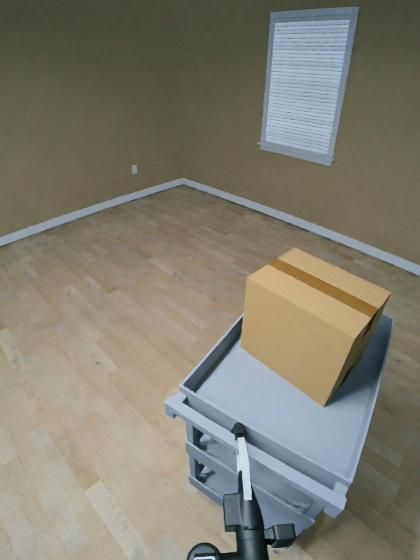

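Emit:
move(
  blocking=false,
  r2={"base":{"strafe_m":-0.5,"translate_m":0.3}},
)

Emit:
wait(
  seconds=4,
)

Emit:
move(
  blocking=false,
  r2={"base":{"rotate_rad":0.45},"pace":"slow"},
)

Emit:
wait(
  seconds=3,
)

Emit:
move(
  blocking=false,
  r2={"base":{"strafe_m":-0.5}},
)

Emit:
wait(
  seconds=4,
)

Emit:
move(
  blocking=false,
  r2={"base":{"rotate_rad":0.3},"pace":"slow"},
)

Emit:
wait(
  seconds=3,
  cameras=["r1_head_camera","r1_head_right_camera","r2_head_camera","r2_head_left_camera"],
)

Scene clock: 160.97 s.
move: r2 moving
r1: as last shown
r1.contact_limits: strafe_m 0.8
r2.base_odometry: x=-2.389 y=+0.133 heading=-0.520
r2.turned_by_wheels: +0.001
r2.turned_by_imu: +0.002
r2.base_tilt: forward=-0.7 right=+0.0
r2.lidar_m: 0.43 3.61 3.20 1.95 1.71 1.72 2.10 1.18 1.07 2.65 3.03 0.31
r2.base_status: translate_m moving; strafe_m moving
r2.joint_positions: lift_m=+0.690 arm_m=+0.000 wrist_yaw_rad=+0.006 wrist_pitch_rad=+0.005 wrist_roll_rad=+1.570 gripper_m=-0.029
r2.joint_status: not commanded
r2.measured_speeds: translate_m=+0.064 strafe_m=-0.103 rotate_rad=+0.010 lift_m=+0.000 arm_m=+0.000 wrist_yaw_rad=+0.060 wrist_pitch_rad=+0.000 wrist_roll_rad=+0.000
r2.motor_effort: lift_m=+20(20) arm_m=+4(4) wheel_0=+20(20) wheel_1=-5(8) wheel_2=-10(13)
r2.servo_current: wrist_yaw_rad=52(52) wrist_pitch_rad=46(46) wrist_roll_rad=52(59) gripper_m=85(91)
r2.hand_pose: x=+0.4598 y=-0.0856 z=+0.8665 quat_wxyz=(+0.707, +0.707, +0.004, +0.000)
r2.wrist_depth_mm: - 330 329 - - - - / - 373 375 - 146 - - / - 455 442 - 167 - - / - - - 103 185 544 - / - - - 123 213 1618 484 / - - - 146 180 1430 1182 / - - - - 345 342 355
pictures: none

Scene clock: 163.90 s.
earlier move: r2 done
r1.base_odometry: x=-2.111 y=-0.449 heading=-2.409
r1.turned_by_wheels: +0.000
r1.turned_by_imu: +0.000
r1.base_tilt: forward=-1.6 right=+1.2
r1.lidar_m: 0.95 2.83 0.25 2.02 0.25 0.26 0.49 1.30 1.30 2.78 1.74 0.98
r1.base_status: not commanded
r1.joint_positions: lift_m=+0.124 arm_m=+0.000 wrist_yaw_rad=+3.195 wrist_pitch_rad=+0.002 wrist_roll_rad=+0.000 gripper_m=+0.056
r1.joint_status: not commanded
r1.measured_speeds: all 0
r1.motor_effort: lift_m=+19(19) arm_m=+3(4) wheel_0=-3(3) wheel_1=+2(2) wheel_2=+0(0)
r1.servo_current: wrist_yaw_rad=52(65) wrist_pitch_rad=33(52) wrist_roll_rad=46(78) gripper_m=46(52)
r1.contact_limits: strafe_m 0.8
r1.hand_pose: x=-0.1217 y=+0.0719 z=+0.3019 quat_wxyz=(-0.027, -0.001, +0.000, +1.000)
r1.wrist_depth_mm: - 133 132 - 384 235 181 / - 111 132 - 389 237 184 / - 115 136 - 394 237 185 / - 134 187 - 397 241 186 / 206 - - - 404 242 186 / 220 1205 193 1182 191 229 187 / 219 759 759 153 370 216 187
r2.base_odometry: x=-2.378 y=-0.419 heading=-0.521
r2.turned_by_wheels: -0.001
r2.turned_by_imu: +0.003
r2.base_tilt: forward=-0.7 right=+0.1
r2.lidar_m: 0.44 3.72 3.73 2.56 2.25 2.27 1.31 0.99 2.18 2.50 0.33 0.32
r2.base_status: done
r2.joint_positions: lift_m=+0.690 arm_m=+0.000 wrist_yaw_rad=+0.003 wrist_pitch_rad=+0.005 wrist_roll_rad=+1.570 gripper_m=-0.029
r2.joint_status: not commanded
r2.measured_speeds: all 0
r2.motor_effort: lift_m=+20(20) arm_m=+4(4) wheel_0=+1(30) wheel_1=-4(8) wheel_2=-4(13)
r2.servo_current: wrist_yaw_rad=52(91) wrist_pitch_rad=46(52) wrist_roll_rad=39(72) gripper_m=85(91)
r2.hand_pose: x=+0.4596 y=-0.0864 z=+0.8665 quat_wxyz=(+0.707, +0.707, +0.003, -0.001)
r2.wrist_depth_mm: - 329 330 - - 125 - / - 384 384 - - - - / - 500 466 - - - - / - - - - 182 559 521 / - - - 115 217 1537 466 / - - 185 144 178 1499 1160 / - - - - 357 1430 1060
wait: 2.93 of 4 s (r2 has come to rest)
pictures: none

Scene clock: 164.40 s.
move: r2 moving
r1: as last shown
r1.contact_limits: strafe_m 0.8
r2.base_odometry: x=-2.378 y=-0.419 heading=-0.397
r2.turned_by_wheels: +0.124
r2.turned_by_imu: +0.119
r2.base_tilt: forward=-0.7 right=+0.1
r2.lidar_m: 0.46 3.72 3.56 2.40 2.24 2.31 1.05 0.98 2.18 2.69 0.33 0.30
r2.base_status: rotate_rad moving
r2.joint_positions: lift_m=+0.690 arm_m=+0.000 wrist_yaw_rad=-0.018 wrist_pitch_rad=+0.005 wrist_roll_rad=+1.570 gripper_m=-0.029
r2.joint_status: not commanded
r2.measured_speeds: translate_m=+0.001 strafe_m=-0.001 rotate_rad=+0.484 lift_m=+0.000 arm_m=+0.000 wrist_yaw_rad=-0.041 wrist_pitch_rad=+0.000 wrist_roll_rad=+0.000
r2.motor_effort: lift_m=+19(20) arm_m=+4(4) wheel_0=-18(19) wheel_1=-10(10) wheel_2=-17(17)
r2.servo_current: wrist_yaw_rad=117(117) wrist_pitch_rad=52(52) wrist_roll_rad=46(59) gripper_m=85(91)
r2.hand_pose: x=+0.4577 y=-0.0926 z=+0.8665 quat_wxyz=(+0.707, +0.707, -0.004, -0.008)
r2.wrist_depth_mm: - 343 340 - - - - / - 399 402 - - - - / - - 496 - - 161 - / - - - - - 1397 500 / - - - 118 216 1576 459 / - - 185 139 178 1397 370 / - - - - - 1537 1118
pictures: none

Scene clock: 165.87 s.
earlier move: r2 done
r1.base_odometry: x=-2.111 y=-0.449 heading=-2.409
r1.turned_by_wheels: +0.000
r1.turned_by_imu: +0.000
r1.base_tilt: forward=-1.6 right=+1.3
r1.lidar_m: 0.99 2.83 0.26 2.01 0.25 0.25 0.47 1.33 1.29 2.77 2.88 0.98
r1.base_status: not commanded
r1.joint_positions: lift_m=+0.124 arm_m=+0.000 wrist_yaw_rad=+3.195 wrist_pitch_rad=+0.002 wrist_roll_rad=+0.000 gripper_m=+0.056
r1.joint_status: not commanded
r1.measured_speeds: all 0
r1.motor_effort: lift_m=+19(19) arm_m=+4(4) wheel_0=-2(3) wheel_1=+2(2) wheel_2=+0(0)
r1.servo_current: wrist_yaw_rad=52(65) wrist_pitch_rad=39(52) wrist_roll_rad=46(65) gripper_m=39(46)
r1.contact_limits: strafe_m 0.8
r1.hand_pose: x=-0.1217 y=+0.0719 z=+0.3019 quat_wxyz=(-0.027, -0.001, +0.000, +1.000)
r1.wrist_depth_mm: - 133 133 - 384 235 182 / - 111 133 - 389 237 183 / - 115 136 - 394 238 185 / - 134 186 - 402 240 185 / 206 - - - 399 240 186 / 220 1205 193 1182 190 229 186 / 219 759 750 153 370 217 186
r2.base_odometry: x=-2.378 y=-0.419 heading=-0.073
r2.turned_by_wheels: +0.325
r2.turned_by_imu: +0.298
r2.base_tilt: forward=-0.6 right=+0.0
r2.lidar_m: 0.46 3.72 2.72 2.24 2.26 2.55 1.00 2.18 2.35 2.50 0.33 0.30
r2.base_status: done
r2.joint_positions: lift_m=+0.690 arm_m=+0.000 wrist_yaw_rad=-0.001 wrist_pitch_rad=+0.005 wrist_roll_rad=+1.570 gripper_m=-0.029
r2.joint_status: not commanded
r2.measured_speeds: translate_m=+0.000 strafe_m=+0.000 rotate_rad=+0.000 lift_m=+0.000 arm_m=+0.000 wrist_yaw_rad=+0.004 wrist_pitch_rad=+0.000 wrist_roll_rad=+0.000
r2.motor_effort: lift_m=+20(20) arm_m=-4(4) wheel_0=-7(25) wheel_1=-7(17) wheel_2=-5(25)
r2.servo_current: wrist_yaw_rad=52(260) wrist_pitch_rad=46(52) wrist_roll_rad=46(59) gripper_m=85(91)
r2.hand_pose: x=+0.4592 y=-0.0878 z=+0.8665 quat_wxyz=(+0.707, +0.707, +0.001, -0.002)
r2.wrist_depth_mm: - 345 - - - - - / - 413 415 - - - - / - - - - - - - / - - - - - 1366 469 / - - - - - 1576 442 / - - 185 119 177 370 1078 / - - - - - 1576 1118
wait: 1.47 of 3 s (r2 has come to rest)
pictures: none

Scene clock: 166.37 s.
move: r2 moving
r1: as last shown
r1.contact_limits: strafe_m 0.8
r2.base_odometry: x=-2.381 y=-0.454 heading=-0.071
r2.turned_by_wheels: +0.001
r2.turned_by_imu: +0.002
r2.base_tilt: forward=-0.7 right=+0.0
r2.lidar_m: 0.43 3.74 2.78 2.30 2.31 2.52 0.99 2.14 2.35 2.46 0.39 0.30
r2.base_status: strafe_m moving
r2.joint_positions: lift_m=+0.690 arm_m=+0.000 wrist_yaw_rad=+0.010 wrist_pitch_rad=+0.005 wrist_roll_rad=+1.570 gripper_m=-0.029
r2.joint_status: not commanded
r2.measured_speeds: translate_m=+0.000 strafe_m=-0.139 rotate_rad=-0.001 lift_m=+0.000 arm_m=+0.000 wrist_yaw_rad=+0.043 wrist_pitch_rad=+0.000 wrist_roll_rad=+0.000
r2.motor_effort: lift_m=+20(20) arm_m=-3(4) wheel_0=+22(22) wheel_1=-9(13) wheel_2=+0(4)
r2.servo_current: wrist_yaw_rad=72(72) wrist_pitch_rad=46(52) wrist_roll_rad=46(46) gripper_m=91(91)
r2.hand_pose: x=+0.4602 y=-0.0844 z=+0.8665 quat_wxyz=(+0.707, +0.707, +0.006, +0.002)
r2.wrist_depth_mm: - 338 - - - - - / - 404 - - - - - / - - - - - - - / - - - - - - 473 / - - - - - 1464 445 / - - 185 - 168 375 384 / - - - - - 1537 1182
pictures: none

Scene clock: 168.87 s.
earlier move: r2 done
r1.base_odometry: x=-2.111 y=-0.449 heading=-2.409
r1.turned_by_wheels: +0.000
r1.turned_by_imu: +0.000
r1.base_tilt: forward=-1.6 right=+1.2
r1.lidar_m: 4.87 2.80 0.25 2.02 0.25 0.25 0.48 1.33 1.27 2.78 1.16 1.04
r1.base_status: not commanded
r1.joint_positions: lift_m=+0.124 arm_m=+0.000 wrist_yaw_rad=+3.195 wrist_pitch_rad=+0.002 wrist_roll_rad=+0.000 gripper_m=+0.056
r1.joint_status: not commanded
r1.measured_speeds: all 0
r1.motor_effort: lift_m=+19(19) arm_m=+4(4) wheel_0=-2(3) wheel_1=+2(2) wheel_2=+0(0)
r1.servo_current: wrist_yaw_rad=46(72) wrist_pitch_rad=39(52) wrist_roll_rad=46(72) gripper_m=39(46)
r1.contact_limits: strafe_m 0.8
r1.hand_pose: x=-0.1217 y=+0.0719 z=+0.3019 quat_wxyz=(-0.027, -0.001, +0.000, +1.000)
r1.wrist_depth_mm: - 133 133 - 382 235 182 / - 111 133 - 389 237 183 / - 115 135 - 394 238 185 / - 134 187 - 397 240 186 / 206 - - - 399 241 186 / 220 1182 193 1160 191 229 187 / 219 759 750 153 370 217 187
r2.base_odometry: x=-2.414 y=-0.917 heading=-0.073
r2.turned_by_wheels: -0.001
r2.turned_by_imu: +0.000
r2.base_tilt: forward=-0.7 right=+0.1
r2.lidar_m: 0.40 0.44 3.25 2.75 2.72 1.06 1.13 1.93 2.19 2.01 2.01 0.40
r2.base_status: done
r2.joint_positions: lift_m=+0.690 arm_m=+0.000 wrist_yaw_rad=+0.001 wrist_pitch_rad=+0.005 wrist_roll_rad=+1.570 gripper_m=-0.029
r2.joint_status: not commanded
r2.measured_speeds: all 0
r2.motor_effort: lift_m=+20(20) arm_m=-1(4) wheel_0=+1(28) wheel_1=-2(13) wheel_2=+0(4)
r2.servo_current: wrist_yaw_rad=46(78) wrist_pitch_rad=46(52) wrist_roll_rad=46(65) gripper_m=85(91)
r2.hand_pose: x=+0.4593 y=-0.0872 z=+0.8665 quat_wxyz=(+0.707, +0.707, +0.002, -0.002)
r2.wrist_depth_mm: - - - 152 208 1576 - / - - 569 156 213 798 - / - 418 421 158 219 820 - / - 442 442 163 223 831 - / - 480 473 167 228 - - / - - 184 170 179 - - / - - - - - 1499 480
wait: 2.50 of 4 s (r2 has come to rest)
pictures: none

Scene clock: 169.37 s.
move: r2 moving
r1: as last shown
r1.contact_limits: strafe_m 0.8
r2.base_odometry: x=-2.414 y=-0.917 heading=+0.052
r2.turned_by_wheels: +0.125
r2.turned_by_imu: +0.121
r2.base_tilt: forward=-0.7 right=+0.1
r2.lidar_m: 0.43 3.91 3.07 2.71 2.74 1.06 1.99 1.94 2.26 2.00 0.48 0.41
r2.base_status: rotate_rad moving
r2.joint_positions: lift_m=+0.690 arm_m=+0.000 wrist_yaw_rad=-0.005 wrist_pitch_rad=+0.005 wrist_roll_rad=+1.570 gripper_m=-0.029
r2.joint_status: not commanded
r2.measured_speeds: translate_m=-0.001 strafe_m=+0.000 rotate_rad=+0.488 lift_m=+0.000 arm_m=+0.000 wrist_yaw_rad=+0.000 wrist_pitch_rad=+0.000 wrist_roll_rad=+0.000
r2.motor_effort: lift_m=+20(20) arm_m=+0(1) wheel_0=-10(11) wheel_1=-7(9) wheel_2=-13(13)
r2.servo_current: wrist_yaw_rad=39(52) wrist_pitch_rad=39(52) wrist_roll_rad=46(59) gripper_m=85(91)
r2.hand_pose: x=+0.4589 y=-0.0888 z=+0.8665 quat_wxyz=(+0.707, +0.707, +0.000, -0.004)
r2.wrist_depth_mm: - - - 137 193 - - / - 389 392 142 201 - - / - 424 421 149 209 - - / - 462 452 156 219 - - / - - 492 162 227 - - / - - 184 169 180 1464 488 / - - - - - 1537 1160
pictures: none

Scene clock: 170.23 s.
earlier move: r2 done
r1.base_odometry: x=-2.111 y=-0.449 heading=-2.409
r1.turned_by_wheels: +0.000
r1.turned_by_imu: +0.000
r1.base_tilt: forward=-1.6 right=+1.3
r1.lidar_m: 4.86 2.83 0.25 2.01 0.25 0.25 0.49 1.31 1.28 2.79 1.20 1.04
r1.base_status: not commanded
r1.joint_positions: lift_m=+0.124 arm_m=+0.000 wrist_yaw_rad=+3.195 wrist_pitch_rad=+0.002 wrist_roll_rad=+0.000 gripper_m=+0.056
r1.joint_status: not commanded
r1.measured_speeds: all 0
r1.motor_effort: lift_m=+19(19) arm_m=+4(4) wheel_0=-3(3) wheel_1=+2(2) wheel_2=+0(1)
r1.servo_current: wrist_yaw_rad=59(65) wrist_pitch_rad=39(46) wrist_roll_rad=33(59) gripper_m=39(46)
r1.contact_limits: strafe_m 0.8
r1.hand_pose: x=-0.1217 y=+0.0719 z=+0.3019 quat_wxyz=(-0.027, -0.001, +0.000, +1.000)
r1.wrist_depth_mm: - 133 133 - 382 234 182 / - 111 133 - 392 237 183 / - 115 136 - 397 238 185 / - 134 187 - 399 240 186 / 206 - - - 402 241 187 / 219 1205 193 1182 191 229 187 / 218 759 750 153 370 217 186
r2.base_odometry: x=-2.414 y=-0.917 heading=+0.226
r2.turned_by_wheels: +0.174
r2.turned_by_imu: +0.169
r2.base_tilt: forward=-0.7 right=+0.1
r2.lidar_m: 0.42 3.95 2.86 2.70 1.17 1.05 1.94 2.02 2.11 2.00 0.36 0.36
r2.base_status: done
r2.joint_positions: lift_m=+0.690 arm_m=+0.000 wrist_yaw_rad=-0.003 wrist_pitch_rad=+0.005 wrist_roll_rad=+1.570 gripper_m=-0.029
r2.joint_status: not commanded
r2.measured_speeds: all 0
r2.motor_effort: lift_m=+20(20) arm_m=+1(1) wheel_0=-5(12) wheel_1=-5(9) wheel_2=-5(13)
r2.servo_current: wrist_yaw_rad=52(59) wrist_pitch_rad=46(52) wrist_roll_rad=46(59) gripper_m=91(91)
r2.hand_pose: x=+0.4590 y=-0.0882 z=+0.8665 quat_wxyz=(+0.707, +0.707, +0.001, -0.003)
r2.wrist_depth_mm: - 343 340 - 150 - - / - 377 384 103 164 - - / - 442 433 110 179 - - / - - 504 126 198 549 - / - - - 141 220 1576 492 / - - 185 156 178 1618 1182 / - - - - 325 325 342
wait: 0.87 of 3 s (r2 has come to rest)
Images, in order (width x height): r1_head_camera 420x560, r1_head_right_camera 420x672, r2_head_camera 420x560, r2_head_left_camera 420x672.

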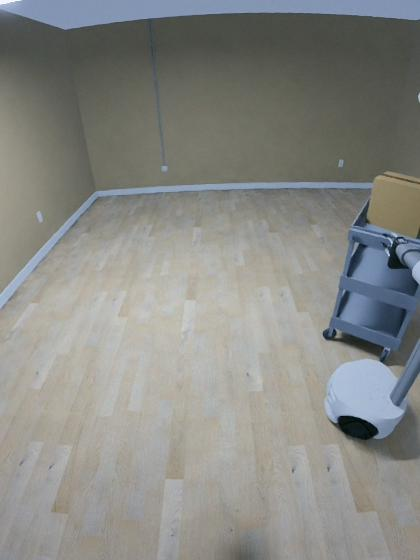

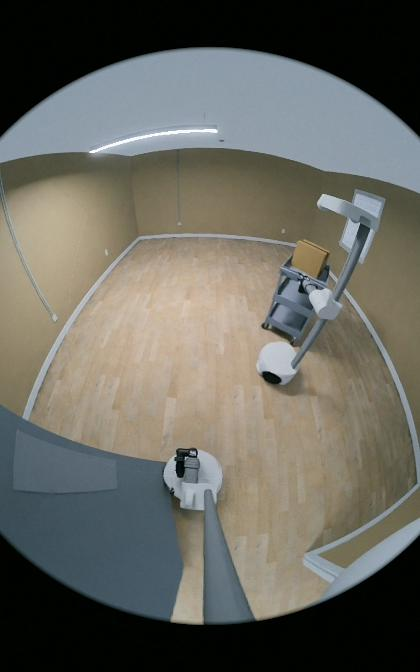

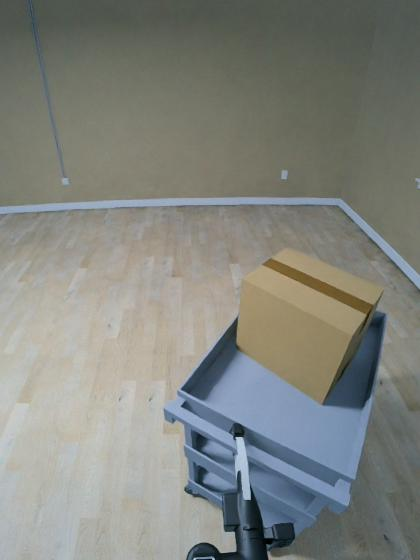

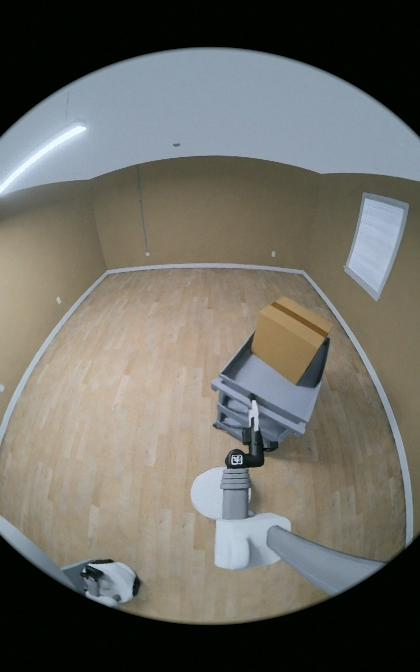

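Emit:
move(
  blocking=false,
  r2={"base":{"translate_m":-0.42,"strafe_m":0.2}},
)

Emit:
wait(
  seconds=4,
)

Emit:
wait(
  seconds=0.1,
  cameras=["r2_head_left_camera","r1_head_right_camera"],
)

Scene clock: 177.13 s.
move: r2 moving
r1: as last shown
r1.contact_limits: strafe_m 0.8
r2.base_odometry: x=-2.448 y=-0.910 heading=+0.225
r2.turned_by_wheels: -0.001
r2.turned_by_imu: +0.000
r2.base_tilt: forward=-0.6 right=+0.1
r2.lidar_m: 0.42 3.93 2.83 2.73 1.16 1.04 1.90 1.99 2.12 2.03 0.36 0.36
r2.base_status: translate_m moving; strafe_m moving
r2.joint_positions: lift_m=+0.690 arm_m=+0.000 wrist_yaw_rad=-0.003 wrist_pitch_rad=+0.005 wrist_roll_rad=+1.570 gripper_m=-0.029
r2.joint_status: not commanded
r2.measured_speeds: translate_m=-0.121 strafe_m=+0.059 rotate_rad=-0.001 lift_m=+0.000 arm_m=+0.000 wrist_yaw_rad=+0.000 wrist_pitch_rad=+0.000 wrist_roll_rad=+0.000
r2.motor_effort: lift_m=+20(20) arm_m=+2(3) wheel_0=-18(21) wheel_1=-7(8) wheel_2=+16(16)
r2.servo_current: wrist_yaw_rad=39(59) wrist_pitch_rad=52(52) wrist_roll_rad=46(59) gripper_m=85(85)
r2.hand_pose: x=+0.4590 y=-0.0882 z=+0.8665 quat_wxyz=(+0.707, +0.707, +0.001, -0.003)
r2.wrist_depth_mm: - 343 343 102 155 - - / - 379 384 108 168 - - / - 442 433 115 183 - - / - - 500 129 202 - - / - - - 146 223 1618 500 / - - 185 160 179 1499 1182 / - - - - 325 324 332
pictures: none

Scene clock: 179.57 s.
earlier move: r2 done
r1.base_odometry: x=-2.111 y=-0.449 heading=-2.409
r1.turned_by_wheels: +0.000
r1.turned_by_imu: +0.000
r1.base_tilt: forward=-1.6 right=+1.3
r1.lidar_m: 4.88 2.82 0.25 2.01 0.25 0.25 0.48 1.31 1.30 2.78 0.60 0.57
r1.base_status: not commanded
r1.joint_positions: lift_m=+0.124 arm_m=+0.000 wrist_yaw_rad=+3.195 wrist_pitch_rad=+0.002 wrist_roll_rad=+0.000 gripper_m=+0.056
r1.joint_status: not commanded
r1.measured_speeds: all 0
r1.motor_effort: lift_m=+19(19) arm_m=+4(4) wheel_0=-2(3) wheel_1=+2(2) wheel_2=+0(0)
r1.servo_current: wrist_yaw_rad=52(78) wrist_pitch_rad=39(52) wrist_roll_rad=39(65) gripper_m=39(46)
r1.contact_limits: strafe_m 0.8
r1.hand_pose: x=-0.1217 y=+0.0719 z=+0.3019 quat_wxyz=(-0.027, -0.001, +0.000, +1.000)
r1.wrist_depth_mm: - 133 132 - 382 234 182 / - 111 132 - 387 237 183 / - 115 136 - 397 239 185 / - 134 187 - 397 240 185 / 206 - - - 399 242 187 / 220 1205 194 1182 191 229 186 / 219 759 759 153 373 217 186
r2.base_odometry: x=-2.868 y=-0.816 heading=+0.226
r2.turned_by_wheels: +0.000
r2.turned_by_imu: -0.002
r2.base_tilt: forward=-0.7 right=+0.1
r2.lidar_m: 0.43 3.66 2.66 2.54 0.63 0.59 1.54 1.58 2.15 2.21 0.44 0.38
r2.base_status: done
r2.joint_positions: lift_m=+0.690 arm_m=+0.000 wrist_yaw_rad=-0.007 wrist_pitch_rad=+0.005 wrist_roll_rad=+1.570 gripper_m=-0.029
r2.joint_status: not commanded
r2.measured_speeds: all 0
r2.motor_effort: lift_m=+20(20) arm_m=+2(3) wheel_0=-3(23) wheel_1=-6(9) wheel_2=+2(16)
r2.servo_current: wrist_yaw_rad=52(72) wrist_pitch_rad=39(52) wrist_roll_rad=46(59) gripper_m=85(91)
r2.hand_pose: x=+0.4587 y=-0.0894 z=+0.8665 quat_wxyz=(+0.707, +0.707, -0.001, -0.004)
r2.wrist_depth_mm: - 351 359 121 176 - - / - 382 384 126 185 - - / - 427 421 135 196 - - / - 488 469 145 209 - - / - - 525 154 224 1661 - / - - 185 167 178 1618 480 / - - - - - 1537 1160
wait: 2.43 of 4 s (r2 has come to rest)
pictures: none

Scene clock: 179.67 s.
r1.base_odometry: x=-2.111 y=-0.449 heading=-2.409
r1.turned_by_wheels: +0.000
r1.turned_by_imu: +0.000
r1.base_tilt: forward=-1.7 right=+1.3
r1.lidar_m: 4.86 2.83 0.25 2.01 0.25 0.25 0.49 1.31 1.31 2.79 0.61 0.60
r1.base_status: not commanded
r1.joint_positions: lift_m=+0.124 arm_m=+0.000 wrist_yaw_rad=+3.195 wrist_pitch_rad=+0.002 wrist_roll_rad=+0.000 gripper_m=+0.056
r1.joint_status: not commanded
r1.measured_speeds: all 0
r1.motor_effort: lift_m=+19(19) arm_m=+4(4) wheel_0=-2(3) wheel_1=+2(2) wheel_2=+0(0)
r1.servo_current: wrist_yaw_rad=26(78) wrist_pitch_rad=46(52) wrist_roll_rad=59(65) gripper_m=39(46)
r1.contact_limits: strafe_m 0.8
r1.hand_pose: x=-0.1217 y=+0.0719 z=+0.3019 quat_wxyz=(-0.027, -0.001, +0.000, +1.000)
r1.wrist_depth_mm: - 133 133 - 384 234 181 / - 111 133 - 389 237 183 / - 115 136 - 394 238 185 / - 134 187 - 397 241 186 / 206 - - - 399 242 186 / 220 1229 194 1182 191 228 187 / 219 750 750 153 370 217 186
r2.base_odometry: x=-2.868 y=-0.816 heading=+0.226
r2.turned_by_wheels: +0.000
r2.turned_by_imu: +0.000
r2.base_tilt: forward=-0.7 right=+0.1
r2.lidar_m: 0.42 3.65 2.65 2.51 0.62 0.60 1.54 1.59 2.13 2.21 0.44 0.38
r2.base_status: done
r2.joint_positions: lift_m=+0.690 arm_m=+0.000 wrist_yaw_rad=-0.007 wrist_pitch_rad=+0.005 wrist_roll_rad=+1.570 gripper_m=-0.029
r2.joint_status: not commanded
r2.measured_speeds: all 0
r2.motor_effort: lift_m=+20(20) arm_m=+1(3) wheel_0=-2(23) wheel_1=-5(9) wheel_2=+2(16)
r2.servo_current: wrist_yaw_rad=52(72) wrist_pitch_rad=46(52) wrist_roll_rad=46(59) gripper_m=85(91)
r2.hand_pose: x=+0.4587 y=-0.0894 z=+0.8665 quat_wxyz=(+0.707, +0.707, -0.001, -0.004)
r2.wrist_depth_mm: - 353 357 121 175 - - / - 382 384 126 186 - - / - 427 424 135 196 - - / - 488 469 145 210 - - / - - 525 154 224 1661 - / - - 184 167 178 1576 484 / - - - - - 1618 1182
wait: 0.10 s; no rest
pictures: r1_head_right_camera, r2_head_left_camera
Images, in order (width x height): r1_head_right_camera 420x672, r2_head_left_camera 420x672.

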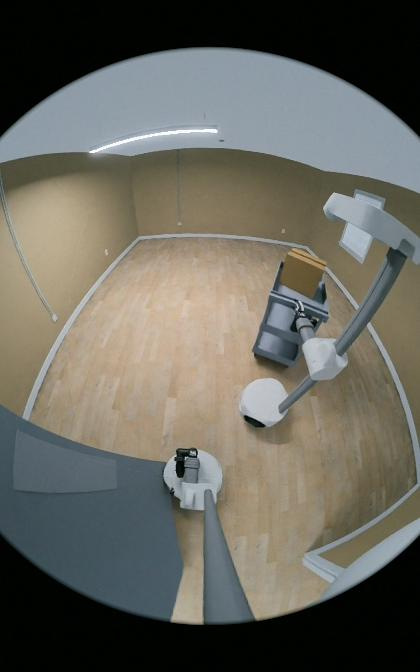

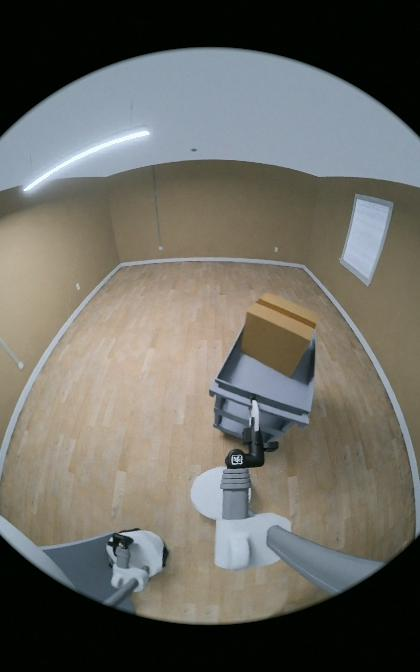

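Emit:
move(
  blocking=false,
  r2={"base":{"translate_m":-0.9}},
)

Emit:
wait(
  seconds=5,
  cameras=["r2_head_left_camera","r2_head_right_camera","r2_head_camera"],
)

Scene clock: 184.83 s.
move: r2 moving
r1: as last shown
r1.contact_limits: strafe_m 0.8
r2.base_odometry: x=-2.899 y=-0.823 heading=+0.226
r2.turned_by_wheels: +0.000
r2.turned_by_imu: +0.001
r2.base_tilt: forward=-0.6 right=+0.1
r2.lidar_m: 0.43 3.65 2.67 2.52 0.61 0.60 1.55 1.53 2.09 2.23 0.45 0.39
r2.base_status: translate_m moving
r2.joint_positions: lift_m=+0.690 arm_m=+0.000 wrist_yaw_rad=+0.001 wrist_pitch_rad=+0.005 wrist_roll_rad=+1.570 gripper_m=-0.029
r2.joint_status: not commanded
r2.measured_speeds: translate_m=-0.120 strafe_m=+0.002 rotate_rad=+0.005 lift_m=+0.000 arm_m=+0.000 wrist_yaw_rad=+0.023 wrist_pitch_rad=+0.000 wrist_roll_rad=+0.000
r2.motor_effort: lift_m=+20(20) arm_m=+0(0) wheel_0=-7(12) wheel_1=-9(10) wheel_2=+15(17)
r2.servo_current: wrist_yaw_rad=52(59) wrist_pitch_rad=46(46) wrist_roll_rad=52(52) gripper_m=85(91)
r2.hand_pose: x=+0.4594 y=-0.0872 z=+0.8665 quat_wxyz=(+0.707, +0.707, +0.002, -0.002)
r2.wrist_depth_mm: - 351 357 121 175 - - / - 384 387 126 186 - - / - 427 427 134 198 - - / - 488 466 145 211 - - / - - - 154 225 1708 - / - - 185 167 179 1618 480 / - - - - - 1537 1160
pictures: none

Scene clock: 188.83 s.
earlier move: r2 done
r1.base_odometry: x=-2.111 y=-0.449 heading=-2.409
r1.turned_by_wheels: +0.000
r1.turned_by_imu: +0.000
r1.base_tilt: forward=-1.6 right=+1.3
r1.lidar_m: 0.43 2.80 0.25 2.03 0.25 0.25 0.44 0.53 0.41 0.41 0.33 0.35
r1.base_status: not commanded
r1.joint_positions: lift_m=+0.124 arm_m=+0.000 wrist_yaw_rad=+3.195 wrist_pitch_rad=+0.002 wrist_roll_rad=+0.000 gripper_m=+0.056
r1.joint_status: not commanded
r1.measured_speeds: all 0
r1.motor_effort: lift_m=+19(19) arm_m=+4(4) wheel_0=-2(3) wheel_1=+2(2) wheel_2=+0(1)
r1.servo_current: wrist_yaw_rad=39(65) wrist_pitch_rad=39(52) wrist_roll_rad=59(72) gripper_m=39(52)
r1.contact_limits: strafe_m 0.8
r1.hand_pose: x=-0.1217 y=+0.0719 z=+0.3019 quat_wxyz=(-0.027, -0.001, +0.000, +1.000)
r1.wrist_depth_mm: - 133 133 - 384 234 182 / - 111 133 - 389 237 182 / - 115 136 - 397 238 185 / - 134 187 - 399 241 186 / 206 - - - 399 242 186 / 220 1205 194 1205 190 229 187 / 218 759 750 153 370 216 186
r2.base_odometry: x=-3.745 y=-1.017 heading=+0.226
r2.turned_by_wheels: +0.000
r2.turned_by_imu: +0.003
r2.base_tilt: forward=-0.7 right=+0.0
r2.lidar_m: 0.28 0.33 0.37 0.47 0.70 0.87 3.65 0.70 0.87 2.21 2.32 0.46
r2.base_status: done
r2.joint_positions: lift_m=+0.690 arm_m=+0.000 wrist_yaw_rad=+0.004 wrist_pitch_rad=+0.005 wrist_roll_rad=+1.570 gripper_m=-0.029
r2.joint_status: not commanded
r2.measured_speeds: all 0
r2.motor_effort: lift_m=+20(20) arm_m=-2(2) wheel_0=+1(12) wheel_1=-2(10) wheel_2=+1(20)
r2.servo_current: wrist_yaw_rad=46(65) wrist_pitch_rad=46(52) wrist_roll_rad=39(59) gripper_m=85(91)
r2.hand_pose: x=+0.4596 y=-0.0863 z=+0.8665 quat_wxyz=(+0.707, +0.707, +0.003, -0.001)
r2.wrist_depth_mm: - - - - - 1618 1160 / - - - 355 - 1430 1098 / - - - 248 343 1537 466 / - - - 209 289 1661 539 / - - - 189 249 715 - / - 442 183 165 180 - - / - 410 407 - 206 - -
wait: 4.00 of 5 s (r2 has come to rest)
pictures: r2_head_camera, r2_head_left_camera, r2_head_right_camera
Images, in order (width x height): r2_head_camera 420x560, r2_head_left_camera 420x672, r2_head_right_camera 420x672.

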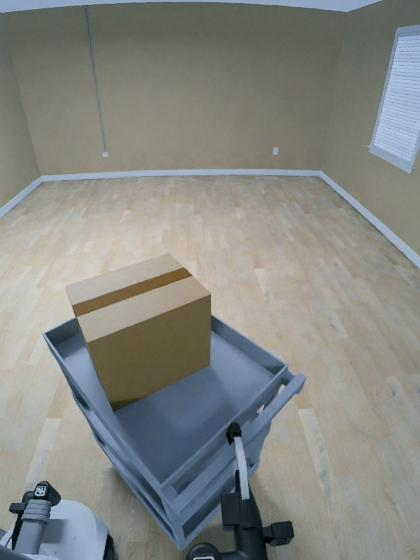

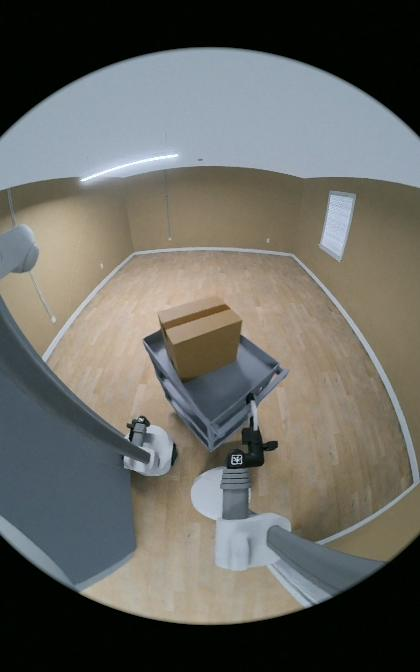

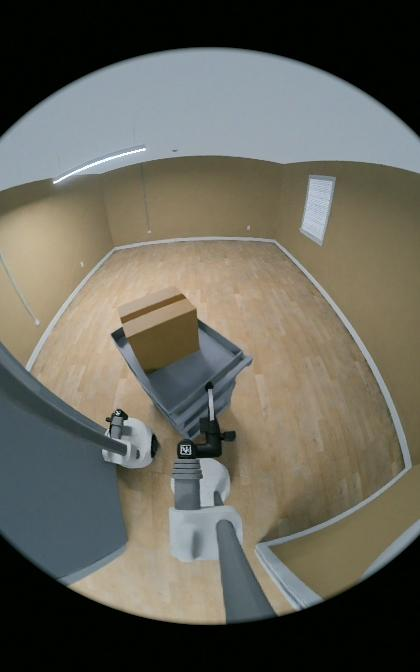

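Emit:
zoom_image(
  camera="r2_head_camera",
  region=[20, 230, 320, 560],
)

Emit:
wait(
  seconds=0.1,
  cameras=["r1_head_camera","r1_head_right_camera"],
)

Scaled by 1.527 from the camera's image (finer frame: 1200x1600).

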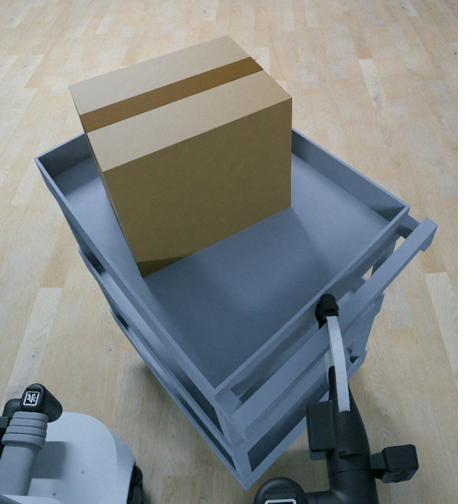

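Scene clock: 193.33 s.
r1.base_odometry: x=-2.111 y=-0.449 heading=-2.409
r1.turned_by_wheels: +0.000
r1.turned_by_imu: +0.000
r1.base_tilt: forward=-1.6 right=+1.3
r1.lidar_m: 0.43 2.81 0.25 1.99 0.25 0.25 0.45 0.52 0.41 0.40 0.32 0.33
r1.base_status: not commanded
r1.joint_positions: lift_m=+0.124 arm_m=+0.000 wrist_yaw_rad=+3.195 wrist_pitch_rad=+0.002 wrist_roll_rad=+0.000 gripper_m=+0.056
r1.joint_status: not commanded
r1.measured_speeds: all 0
r1.motor_effort: lift_m=+19(19) arm_m=+4(4) wheel_0=-2(3) wheel_1=+2(2) wheel_2=+0(1)
r1.servo_current: wrist_yaw_rad=72(65) wrist_pitch_rad=39(52) wrist_roll_rad=46(72) gripper_m=46(52)
r1.contact_limits: strafe_m 0.8
r1.hand_pose: x=-0.1217 y=+0.0719 z=+0.3019 quat_wxyz=(-0.027, -0.001, +0.000, +1.000)
r1.wrist_depth_mm: - 133 133 - 384 235 182 / - 111 133 - 384 237 182 / - 115 136 - 392 239 185 / - 134 188 - 399 241 186 / 206 - - - 399 241 187 / 220 1205 193 1205 191 229 187 / 218 759 750 153 370 216 186
r2.base_odometry: x=-3.745 y=-1.017 heading=+0.226
r2.turned_by_wheels: +0.000
r2.turned_by_imu: +0.000
r2.base_tilt: forward=-0.7 right=+0.1
r2.lidar_m: 0.26 0.33 0.37 0.45 0.69 0.87 3.64 0.71 0.90 2.23 2.30 0.49
r2.base_status: done
r2.joint_positions: lift_m=+0.690 arm_m=+0.000 wrist_yaw_rad=+0.004 wrist_pitch_rad=+0.005 wrist_roll_rad=+1.570 gripper_m=-0.029
r2.joint_status: not commanded
r2.measured_speeds: all 0
r2.motor_effort: lift_m=+20(20) arm_m=-2(2) wheel_0=+1(12) wheel_1=-2(10) wheel_2=+1(20)
r2.servo_current: wrist_yaw_rad=46(65) wrist_pitch_rad=52(52) wrist_roll_rad=46(59) gripper_m=85(91)
r2.hand_pose: x=+0.4596 y=-0.0863 z=+0.8665 quat_wxyz=(+0.707, +0.707, +0.003, -0.001)
r2.wrist_depth_mm: - - - - - 1618 1138 / - - - 355 - 1430 1098 / - - - 248 345 1576 469 / - - - 208 290 1708 535 / - - - 189 249 715 - / - 445 183 165 180 - - / - 410 410 - 206 - -
wait: 0.10 s; at rest from the start
Images, in order (width x height): r1_head_camera 420x560, r1_head_right_camera 420x672.

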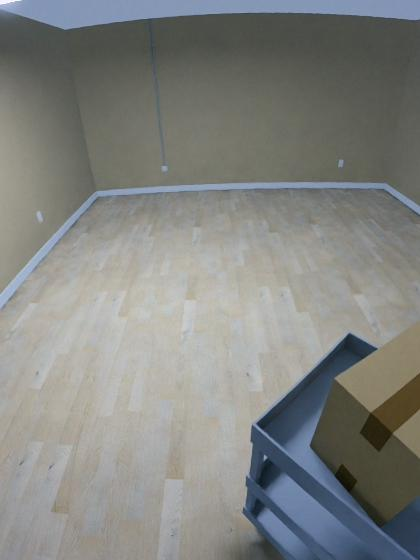

